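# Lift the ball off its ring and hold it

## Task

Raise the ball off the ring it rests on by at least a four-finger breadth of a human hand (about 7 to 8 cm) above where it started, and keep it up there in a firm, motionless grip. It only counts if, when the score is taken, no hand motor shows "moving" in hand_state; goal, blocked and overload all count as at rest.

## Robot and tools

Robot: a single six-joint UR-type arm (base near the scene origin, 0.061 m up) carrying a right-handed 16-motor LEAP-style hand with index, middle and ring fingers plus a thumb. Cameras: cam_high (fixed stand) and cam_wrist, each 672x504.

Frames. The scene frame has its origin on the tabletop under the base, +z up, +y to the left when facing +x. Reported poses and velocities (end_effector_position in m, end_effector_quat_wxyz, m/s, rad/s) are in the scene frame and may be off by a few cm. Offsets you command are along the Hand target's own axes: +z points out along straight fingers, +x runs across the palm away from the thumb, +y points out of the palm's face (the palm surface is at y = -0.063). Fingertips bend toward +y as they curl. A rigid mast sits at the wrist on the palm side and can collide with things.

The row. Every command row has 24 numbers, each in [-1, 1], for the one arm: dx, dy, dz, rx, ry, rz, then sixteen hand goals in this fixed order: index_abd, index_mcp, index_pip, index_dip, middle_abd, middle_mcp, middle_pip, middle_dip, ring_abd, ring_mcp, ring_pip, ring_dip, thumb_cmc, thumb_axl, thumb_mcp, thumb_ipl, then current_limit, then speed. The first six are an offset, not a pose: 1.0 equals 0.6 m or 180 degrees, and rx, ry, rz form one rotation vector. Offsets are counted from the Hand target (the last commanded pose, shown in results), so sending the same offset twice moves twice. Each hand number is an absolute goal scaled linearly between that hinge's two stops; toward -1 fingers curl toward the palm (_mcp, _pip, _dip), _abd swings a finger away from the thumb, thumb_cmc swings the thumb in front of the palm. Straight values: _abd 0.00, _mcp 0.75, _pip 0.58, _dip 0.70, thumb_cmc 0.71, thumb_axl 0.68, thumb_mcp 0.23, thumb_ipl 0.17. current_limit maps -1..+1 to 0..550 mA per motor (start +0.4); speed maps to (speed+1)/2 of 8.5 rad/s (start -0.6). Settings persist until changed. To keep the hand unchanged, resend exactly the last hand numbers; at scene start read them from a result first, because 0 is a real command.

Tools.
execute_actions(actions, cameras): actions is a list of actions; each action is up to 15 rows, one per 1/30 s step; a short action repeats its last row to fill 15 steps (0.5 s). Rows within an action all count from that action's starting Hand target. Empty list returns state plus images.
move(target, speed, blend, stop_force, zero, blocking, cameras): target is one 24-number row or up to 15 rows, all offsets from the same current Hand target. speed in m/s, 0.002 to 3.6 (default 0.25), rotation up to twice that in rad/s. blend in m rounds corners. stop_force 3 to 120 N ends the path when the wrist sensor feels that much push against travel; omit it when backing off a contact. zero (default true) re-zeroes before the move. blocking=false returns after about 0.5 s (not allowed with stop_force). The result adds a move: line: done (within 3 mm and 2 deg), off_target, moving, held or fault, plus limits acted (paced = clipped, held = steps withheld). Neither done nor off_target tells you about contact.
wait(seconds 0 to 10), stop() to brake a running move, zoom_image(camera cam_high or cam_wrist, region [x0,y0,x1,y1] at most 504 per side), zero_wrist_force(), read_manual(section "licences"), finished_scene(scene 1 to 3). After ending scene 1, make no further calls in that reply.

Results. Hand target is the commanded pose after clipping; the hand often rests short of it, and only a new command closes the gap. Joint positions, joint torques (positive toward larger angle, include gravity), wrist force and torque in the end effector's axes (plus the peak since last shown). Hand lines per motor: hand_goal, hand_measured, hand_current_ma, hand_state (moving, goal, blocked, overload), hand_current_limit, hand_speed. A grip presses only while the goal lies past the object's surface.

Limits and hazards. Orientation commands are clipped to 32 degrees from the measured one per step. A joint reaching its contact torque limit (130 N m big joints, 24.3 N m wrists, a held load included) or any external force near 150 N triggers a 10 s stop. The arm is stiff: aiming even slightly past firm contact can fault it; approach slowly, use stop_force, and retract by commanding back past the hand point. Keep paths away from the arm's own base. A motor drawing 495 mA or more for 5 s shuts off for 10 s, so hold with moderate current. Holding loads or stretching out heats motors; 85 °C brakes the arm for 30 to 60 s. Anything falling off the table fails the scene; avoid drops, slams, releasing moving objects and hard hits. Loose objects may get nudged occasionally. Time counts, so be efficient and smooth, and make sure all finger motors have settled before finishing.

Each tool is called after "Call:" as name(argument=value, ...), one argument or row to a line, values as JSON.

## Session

Call:
execute_actions(
  actions=[],
)

Call:
zoom_image(
  camera="cam_high",
  region=[180, 150, 380, 350],
)

Scene clock: 0.00 s.
end_effector_position=(+0.4932, +0.1945, +0.2534) hand_goal=(+0.000, +0.754, +0.576, +0.696, +0.000, +0.754, +0.576, +0.696, +0.000, +0.754, +0.576, +0.696, +0.714, +0.678, +0.226, +0.168) hand_measured=(+0.000, +0.754, +0.576, +0.696, +0.000, +0.754, +0.576, +0.696, +0.000, +0.754, +0.576, +0.696, +0.714, +0.678, +0.226, +0.168) hand_current_ma=(+0, +0, +0, +0, +0, +0, +0, +0, +0, +0, +0, +0, +0, +0, +0, +0) hand_state=(goal, goal, goal, goal, goal, goal, goal, goal, goal, goal, goal, goal, goal, goal, goal, goal) hand_current_limit=0.40 hand_speed=-0.60 end_effector_quat_wxyz=(+0.050, +0.788, +0.519, +0.326)
Joint positions: [0.213 -1.56 2.44 -3.111 -1.432 0.646]
Joint velocities: within noise
Joint torques (N m): no reading
Wrist force (N): no reading
Wrist torque (N m): no reading
Wrist force, peak (N): no reading
Hand target: +0.4932, +0.1945, +0.2534; +0.050, +0.788, +0.519, +0.326

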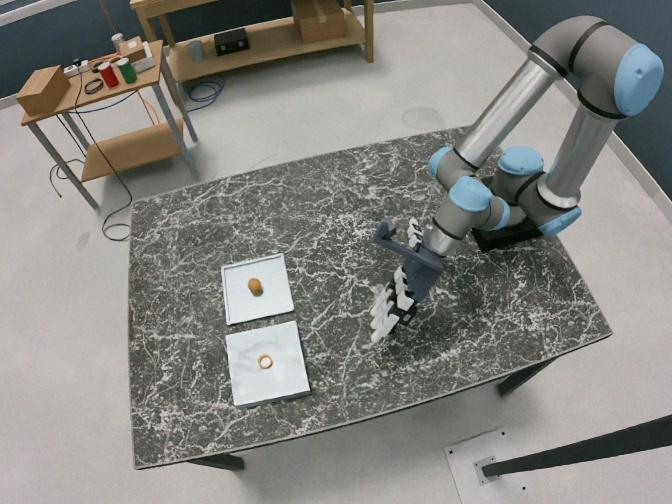

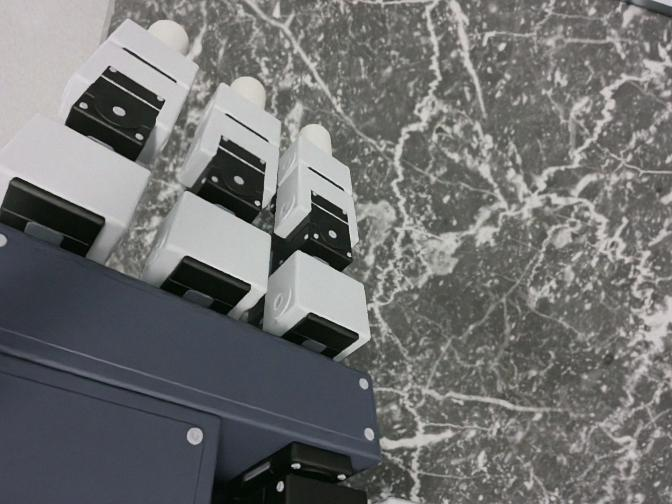

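Scaled by 2.520 from the camera's 672x504 image, which has a finer 960x720 frame.

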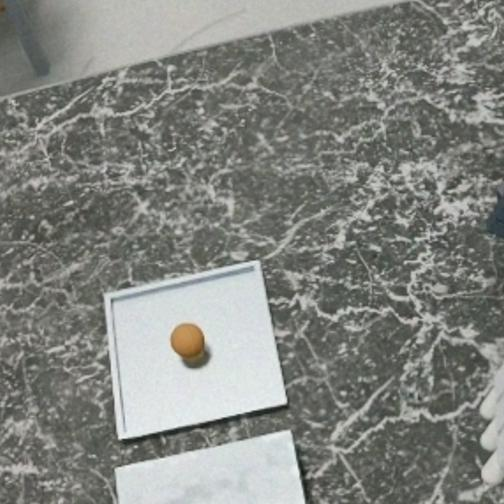

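Call:
move(
  target=[-0.1695,0.4818,0.3133,-0.0634,0.2004,0.804,-0.07,0.342,0.139,0.232,0.07,0.342,0.139,0.232,0,0.75,0.58,0.70,-0.714,0.68,0.112,0.168,0.4,-0.6],
  cameras=["all"],
  speed=0.5,
)

Call:
zoom_image(
  camera="cam_high",
  region=[205, 215, 305, 315],
)

Scene clock: 25.07 s.
end_effector_position=(+0.8017, +0.0252, +0.1799) hand_goal=(-0.070, +0.342, +0.140, +0.232, +0.070, +0.342, +0.140, +0.232, +0.000, +0.750, +0.580, +0.700, -0.714, +0.680, +0.112, +0.168) hand_measured=(-0.056, +0.338, +0.146, +0.240, +0.070, +0.336, +0.146, +0.240, +0.002, +0.732, +0.578, +0.696, -0.702, +0.678, +0.110, +0.168) hand_current_ma=(+16, -9, +13, +14, +0, -11, +13, +15, +2, -35, -5, -7, +22, -6, -6, -1) hand_state=(goal, goal, goal, goal, goal, goal, goal, goal, goal, goal, goal, goal, goal, goal, goal, goal) hand_current_limit=0.40 hand_speed=-0.60 end_effector_quat_wxyz=(-0.354, +0.612, -0.612, +0.354)
Joint positions: [-0.183 -0.841 1.554 -3.327 -1.4 3.034]
Joint torques (N m): [-13.58 -35.43 -26.22 -0.06 -1.28 1.8]
Wrist force (N): [0.0 1.7 -0.5]
Wrist torque (N m): [0.36 -0.04 -0.02]
Wrist force, peak (N): [0.0 1.7 -0.5]
Hand target: +0.8017, +0.0252, +0.1799; -0.354, +0.612, -0.612, +0.354
Off the commanded pose: 0.000 m, 0 deg.
move: done

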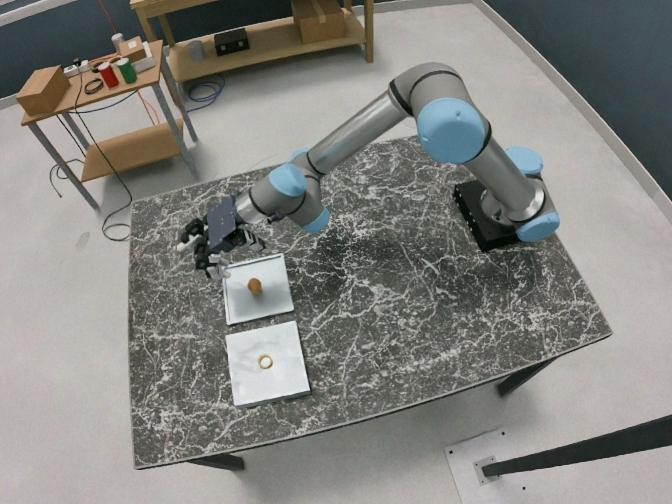

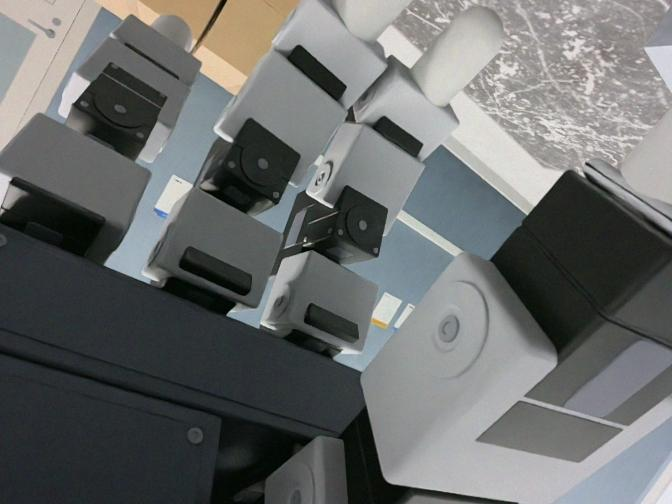

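Scaled by 5.040 from the camera's 672x504 image, which has a finer 960x720 frame.

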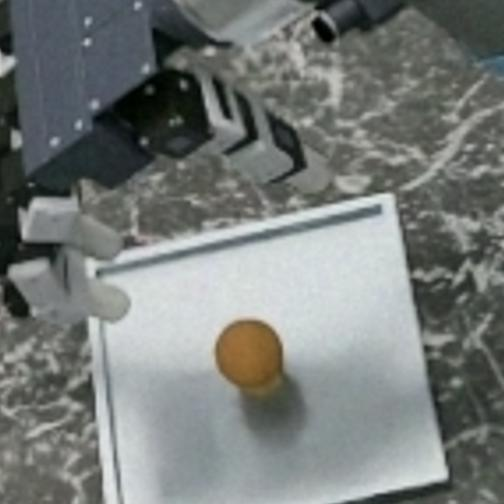

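Call:
move(
  target=[-0.02,0.1009,0.0418,0,0,0,-0.07,0.342,0.139,0.232,0.07,0.342,0.139,0.232,0,0.75,0.58,0.70,-0.714,0.68,0.112,0.168,0.4,-0.6],
  cameras=["all"],
  speed=0.2,
)

Call:
zoom_image(
  camera="cam_high",
  region=[205, 215, 305, 315],
)

Scene clock: 35.20 s.
end_effector_position=(+0.7931, +0.0372, +0.1149) hand_goal=(-0.070, +0.342, +0.140, +0.232, +0.070, +0.342, +0.140, +0.232, +0.000, +0.750, +0.580, +0.700, -0.714, +0.680, +0.112, +0.168) hand_measured=(-0.058, +0.336, +0.146, +0.240, +0.070, +0.336, +0.146, +0.240, +0.002, +0.732, +0.578, +0.696, -0.704, +0.678, +0.110, +0.168) hand_current_ma=(+15, -12, +12, +14, +0, -14, +12, +15, +2, -39, -5, -7, +19, -6, -6, -1) hand_state=(goal, goal, goal, goal, goal, goal, goal, goal, goal, goal, goal, goal, goal, goal, goal, goal) hand_current_limit=0.40 hand_speed=-0.60 end_effector_quat_wxyz=(-0.354, +0.612, -0.612, +0.354)
Joint positions: [-0.168 -0.747 1.593 -3.461 -1.413 3.042]
Joint torques (N m): [13.72 -37.74 -20.8 -5.47 -1.34 1.66]
Wrist force (N): [0.1 1.5 -0.4]
Wrist torque (N m): [0.31 -0.07 -0.02]
Wrist force, peak (N): [-0.2 2.8 0.5]
Hand target: +0.7932, +0.0372, +0.1149; -0.354, +0.612, -0.612, +0.354
Off the commanded pose: 0.000 m, 0 deg.
move: done

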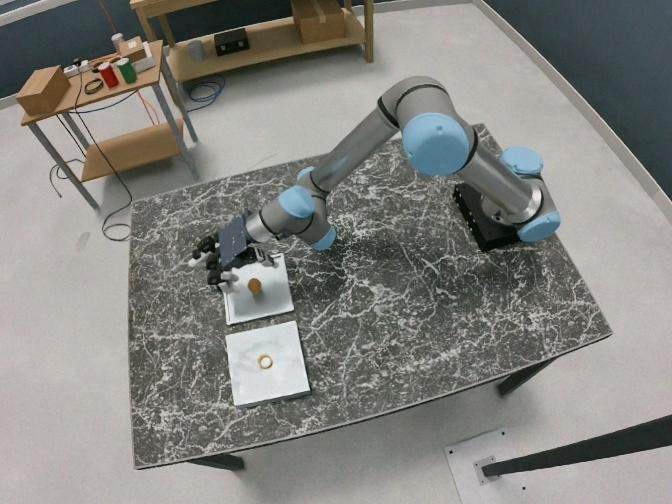

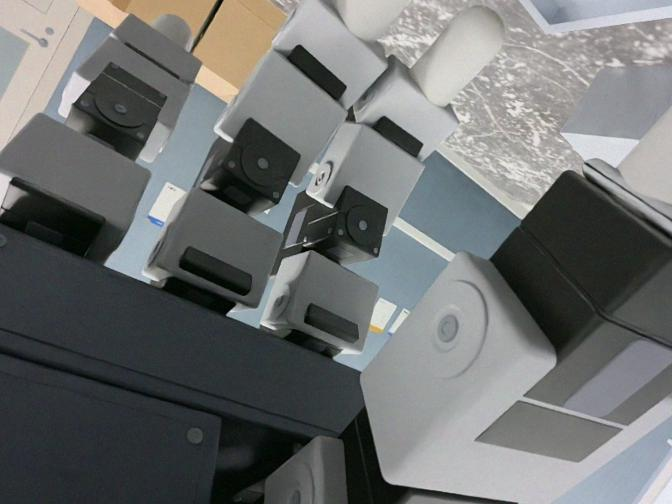

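Scaled by 5.040 from the camera's 672x504 image, which has a finer 960x720 frame.

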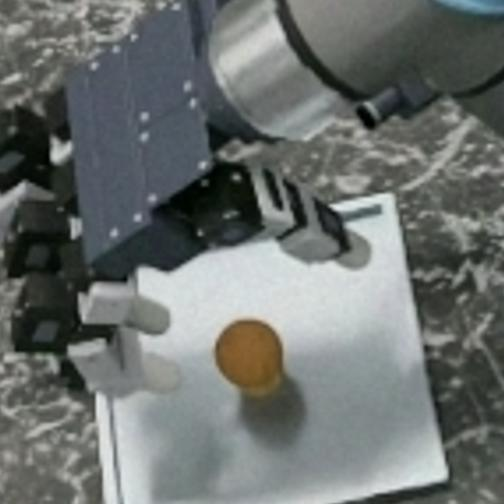

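Call:
move(
  target=[-0.0025,0.069,0.0572,0,0,0,-0.07,0.342,0.139,0.232,0.07,0.342,0.139,0.232,0,0.75,0.58,0.70,-0.714,0.68,0.112,0.168,0.4,-0.6],
  speed=0.08,
  stop_force=10,
)

Call:
move(
  target=[0,0,0,0,0,0,-0.07,0.28,0.1,0.21,0.07,0.28,0.1,0.21,0,0.75,0.58,0.70,-0.714,0.68,-0.08,0.168,0.4,-0.8],
  cameras=["all"],
)

Call:
zoom_image(
  camera="cam_high",
  region=[205, 215, 305, 315],
)

Scene clock: 47.10 s.
end_effector_position=(+0.8023, +0.0387, +0.0619) hand_goal=(-0.070, +0.342, +0.140, +0.232, +0.070, +0.342, +0.140, +0.232, +0.000, +0.750, +0.580, +0.700, -0.714, +0.680, +0.112, +0.168) hand_measured=(-0.058, +0.336, +0.146, +0.240, +0.070, +0.336, +0.146, +0.240, +0.002, +0.732, +0.578, +0.696, -0.704, +0.678, +0.110, +0.168) hand_current_ma=(+15, -12, +12, +14, +0, -14, +12, +15, +2, -39, -5, -7, +19, -6, -6, -1) hand_state=(goal, goal, goal, goal, goal, goal, goal, goal, goal, goal, goal, goal, goal, goal, goal, goal) hand_current_limit=0.40 hand_speed=-0.60 end_effector_quat_wxyz=(-0.354, +0.612, -0.612, +0.354)
Joint positions: [-0.163 -0.636 1.55 -3.529 -1.417 3.044]
Joint torques (N m): [13.75 -39.71 -22.75 -5.79 -1.34 2.15]
Wrist force (N): [-0.1 1.1 -0.5]
Wrist torque (N m): [0.27 -0.04 -0.04]
Wrist force, peak (N): [-0.1 1.9 -0.3]
Hand target: +0.8023, +0.0387, +0.0619; -0.354, +0.612, -0.612, +0.354
Off the commanded pose: 0.000 m, 0 deg.
move: done

Scene clock: 47.70 s.
end_effector_position=(+0.8023, +0.0387, +0.0619) hand_goal=(-0.070, +0.280, +0.100, +0.210, +0.070, +0.280, +0.100, +0.210, +0.000, +0.750, +0.580, +0.700, -0.714, +0.680, -0.080, +0.168) hand_measured=(-0.058, +0.276, +0.108, +0.218, +0.070, +0.276, +0.108, +0.218, +0.002, +0.732, +0.578, +0.696, -0.704, +0.678, -0.074, +0.168) hand_current_ma=(+15, -8, +14, +14, +0, -9, +14, +15, +2, -39, -5, -7, +19, -6, +13, -1) hand_state=(goal, goal, goal, goal, goal, goal, goal, goal, goal, goal, goal, goal, goal, goal, goal, goal) hand_current_limit=0.40 hand_speed=-0.80 end_effector_quat_wxyz=(-0.354, +0.612, -0.612, +0.354)
Joint positions: [-0.163 -0.636 1.55 -3.529 -1.417 3.044]
Joint torques (N m): [12.89 -40.17 -22.88 -5.66 -1.17 1.65]
Wrist force (N): [0.0 1.0 -0.3]
Wrist torque (N m): [0.24 -0.06 -0.03]
Wrist force, peak (N): [0.0 1.4 -0.5]
Hand target: +0.8023, +0.0387, +0.0619; -0.354, +0.612, -0.612, +0.354
Off the commanded pose: 0.000 m, 0 deg.
move: done

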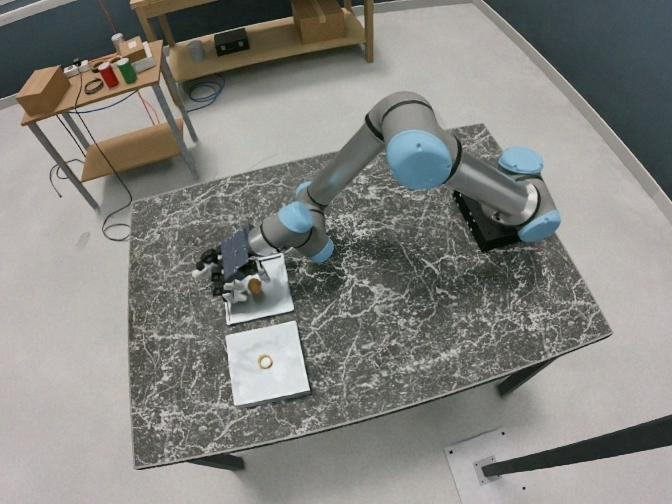

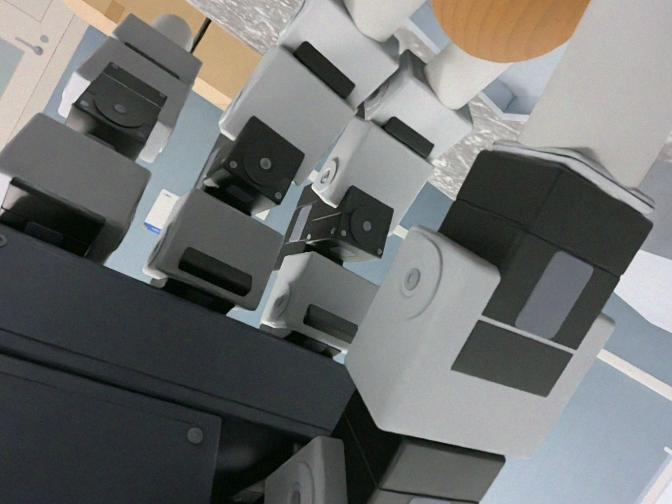

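Scaled by 5.040 from the camera's 672x504 image, which has a finer 960x720 frame.

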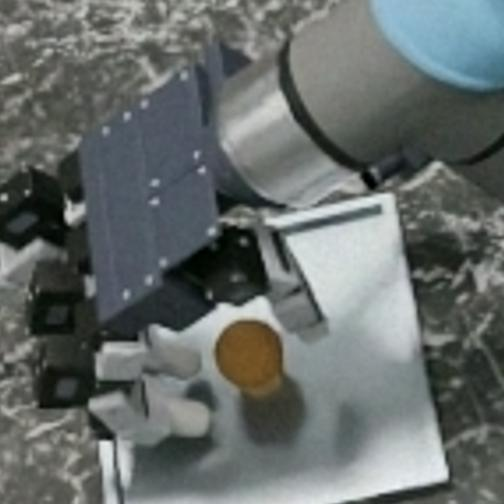

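Call:
move(
  target=[0,0,0,0,0,0,-0.07,0.12,0.01,0.11,0.07,0.12,0.01,0.11,0,0.75,0.58,0.70,-0.714,0.68,-0.30,0.01,0.4,-0.85],
  cameras=["all"],
)

Call:
zoom_image(
  camera="cam_high",
  region=[205, 215, 305, 315],
)

Scene clock: 55.43 s.
end_effector_position=(+0.8023, +0.0387, +0.0619) hand_goal=(-0.070, +0.120, +0.010, +0.110, +0.070, +0.120, +0.010, +0.110, +0.000, +0.750, +0.580, +0.700, -0.714, +0.680, -0.300, +0.010) hand_measured=(-0.058, +0.136, +0.024, +0.118, +0.054, +0.224, +0.062, +0.148, +0.002, +0.732, +0.578, +0.696, -0.698, +0.686, -0.126, +0.080) hand_current_ma=(+15, +31, +25, +15, -20, +220, +104, +74, +2, -39, -5, -7, +32, +12, +382, +189) hand_state=(goal, goal, goal, goal, goal, blocked, blocked, blocked, goal, goal, goal, goal, goal, goal, blocked, blocked) hand_current_limit=0.40 hand_speed=-0.85 end_effector_quat_wxyz=(-0.354, +0.612, -0.612, +0.354)
Joint positions: [-0.163 -0.636 1.55 -3.529 -1.417 3.044]
Joint torques (N m): [12.97 -41.48 -19.38 -3.89 -1.18 1.79]
Wrist force (N): [0.0 1.2 -0.4]
Wrist torque (N m): [0.28 -0.05 -0.03]
Wrist force, peak (N): [-0.2 1.5 -0.9]
Hand target: +0.8023, +0.0387, +0.0619; -0.354, +0.612, -0.612, +0.354
Off the commanded pose: 0.000 m, 0 deg.
move: done

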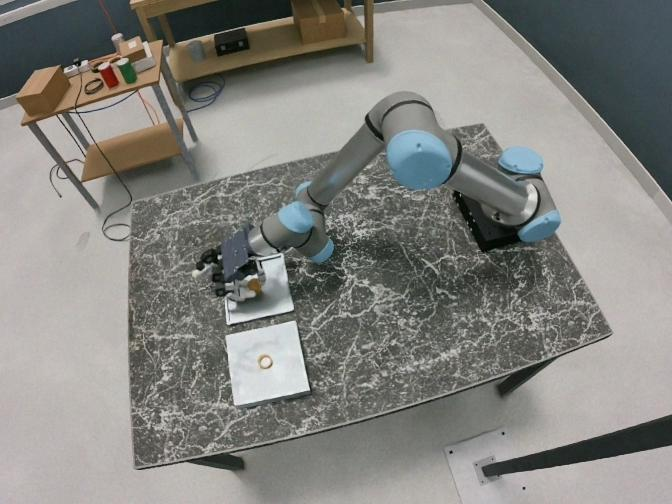

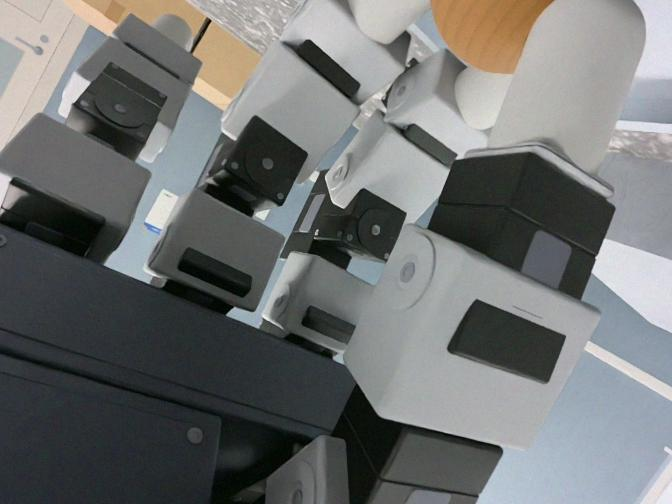

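Scaled by 5.040 from the camera's 672x504 image, which has a finer 960x720 frame.

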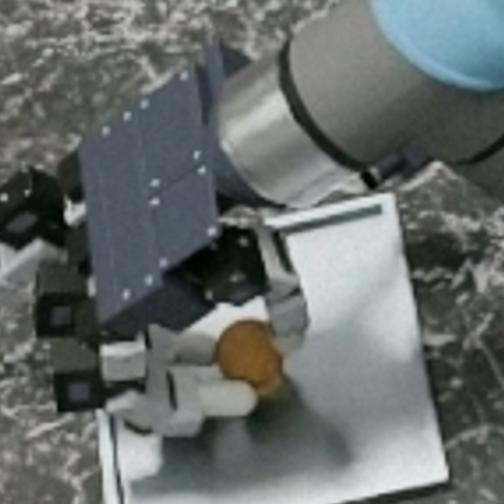

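Call:
move(
  target=[0,0,0,0,0,0,-0.15,0.06,-0.04,0.07,0.1,0.10,-0.02,0.09,0,0.75,0.58,0.70,-0.714,0.68,-0.30,0.01,0.4,-0.85],
  cameras=["all"],
)

Call:
zoom_image(
  camera="cam_high",
  region=[205, 215, 305, 315],
)

Scene clock: 59.70 s.
end_effector_position=(+0.8023, +0.0387, +0.0619) hand_goal=(-0.150, +0.060, -0.040, +0.070, +0.100, +0.100, -0.020, +0.090, +0.000, +0.750, +0.580, +0.700, -0.714, +0.680, -0.300, +0.010) hand_measured=(-0.066, +0.134, +0.020, +0.100, +0.054, +0.224, +0.062, +0.148, +0.002, +0.732, +0.578, +0.696, -0.704, +0.686, -0.126, +0.080) hand_current_ma=(+108, +154, +119, +59, -59, +263, +164, +113, +2, -39, -5, -7, +18, +12, +385, +189) hand_state=(blocked, blocked, blocked, blocked, blocked, blocked, blocked, blocked, goal, goal, goal, goal, goal, goal, blocked, blocked) hand_current_limit=0.40 hand_speed=-0.85 end_effector_quat_wxyz=(-0.354, +0.612, -0.612, +0.354)
Joint positions: [-0.163 -0.636 1.55 -3.529 -1.417 3.044]
Joint torques (N m): [13.3 -44.28 -16.22 -2.03 -1.33 1.68]
Wrist force (N): [0.2 1.6 -0.1]
Wrist torque (N m): [0.31 -0.09 0.00]
Wrist force, peak (N): [-0.3 1.9 -0.3]
Hand target: +0.8023, +0.0387, +0.0619; -0.354, +0.612, -0.612, +0.354
Off the commanded pose: 0.000 m, 0 deg.
move: done

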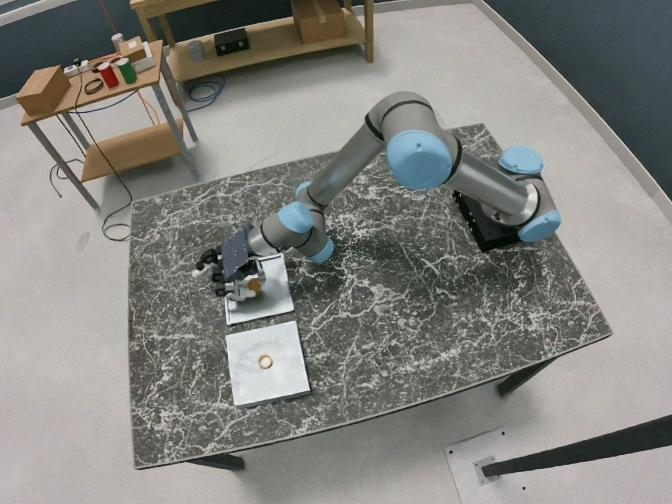

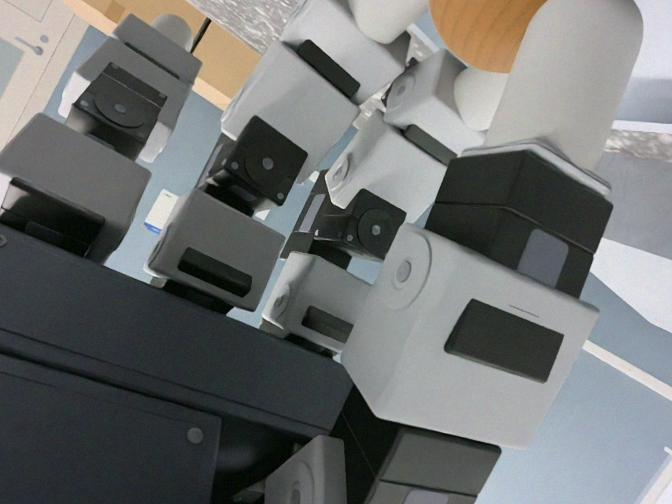

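Scaled by 5.040 from the camera's 672x504 image, which has a finer 960x720 frame.

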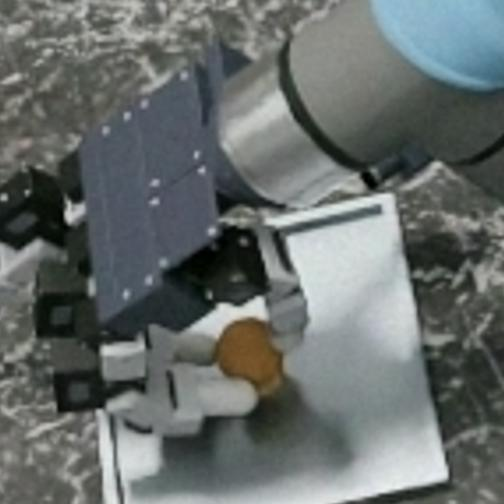

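Firm three-point grip. Lift.

Call:
move(
  target=[0,-0.1732,-0.1,0,0,0,-0.15,0.06,-0.04,0.07,0.1,0.10,-0.02,0.09,0,0.75,0.58,0.70,-0.714,0.68,-0.30,0.01,0.4,-0.85],
  cameras=["all"],
  speed=0.09,
)

Call:
zoom_image(
  camera="cam_high",
  region=[205, 205, 305, 305],
)

Scene clock: 65.53 s.
end_effector_position=(+0.8021, +0.0387, +0.1818) hand_goal=(-0.150, +0.060, -0.040, +0.070, +0.100, +0.100, -0.020, +0.090, +0.000, +0.750, +0.580, +0.700, -0.714, +0.680, -0.300, +0.010) hand_measured=(-0.066, +0.134, +0.020, +0.100, +0.054, +0.224, +0.062, +0.148, +0.002, +0.730, +0.578, +0.696, -0.704, +0.686, -0.126, +0.080) hand_current_ma=(+108, +154, +119, +59, -59, +263, +164, +113, +2, -39, -5, -7, +18, +12, +385, +189) hand_state=(blocked, blocked, blocked, blocked, blocked, blocked, blocked, blocked, goal, goal, goal, goal, goal, goal, blocked, blocked) hand_current_limit=0.40 hand_speed=-0.85 end_effector_quat_wxyz=(-0.354, +0.612, -0.612, +0.354)
Joint positions: [-0.162 -0.842 1.55 -3.324 -1.418 3.045]
Joint torques (N m): [11.93 -65.76 -26.24 0.02 -1.31 0.5]
Wrist force (N): [-0.5 1.5 -0.2]
Wrist torque (N m): [0.30 0.00 -0.06]
Wrist force, peak (N): [0.0 2.5 0.2]
Hand target: +0.8021, +0.0387, +0.1819; -0.354, +0.612, -0.612, +0.354
Off the commanded pose: 0.000 m, 0 deg.
move: done

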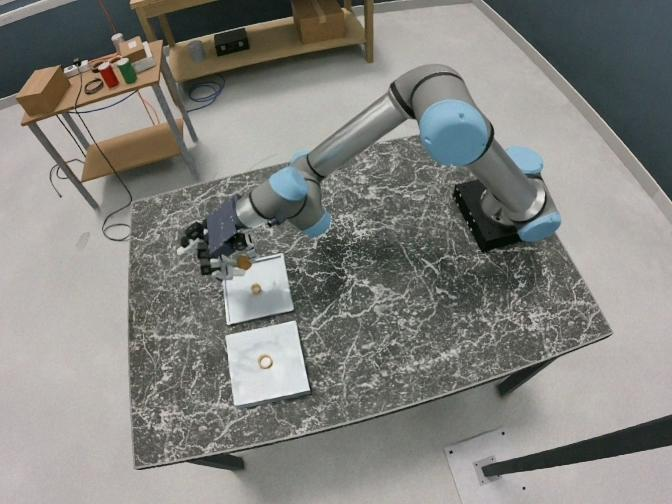

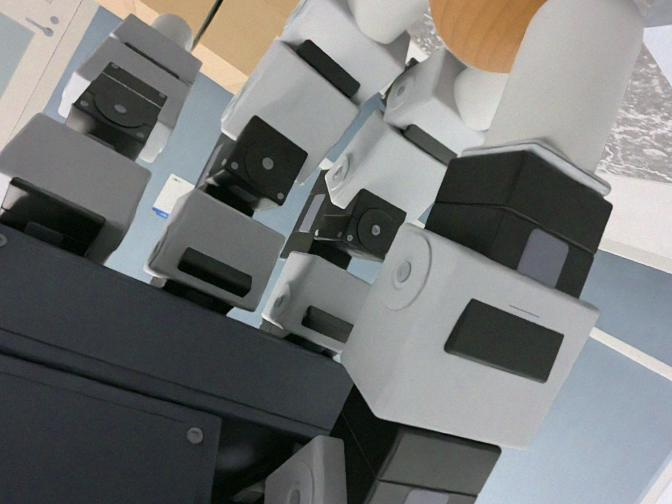

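Scaled by 5.040 from the camera's 672x504 image, which has a finer 960x720 frame.

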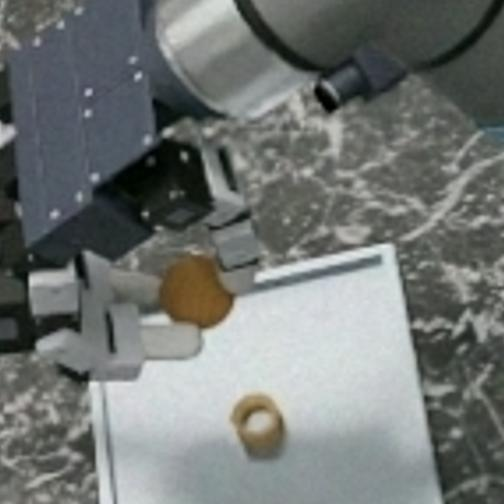

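Call:
finished_scene(
  scene=3,
)

The scene is finished: the task was done.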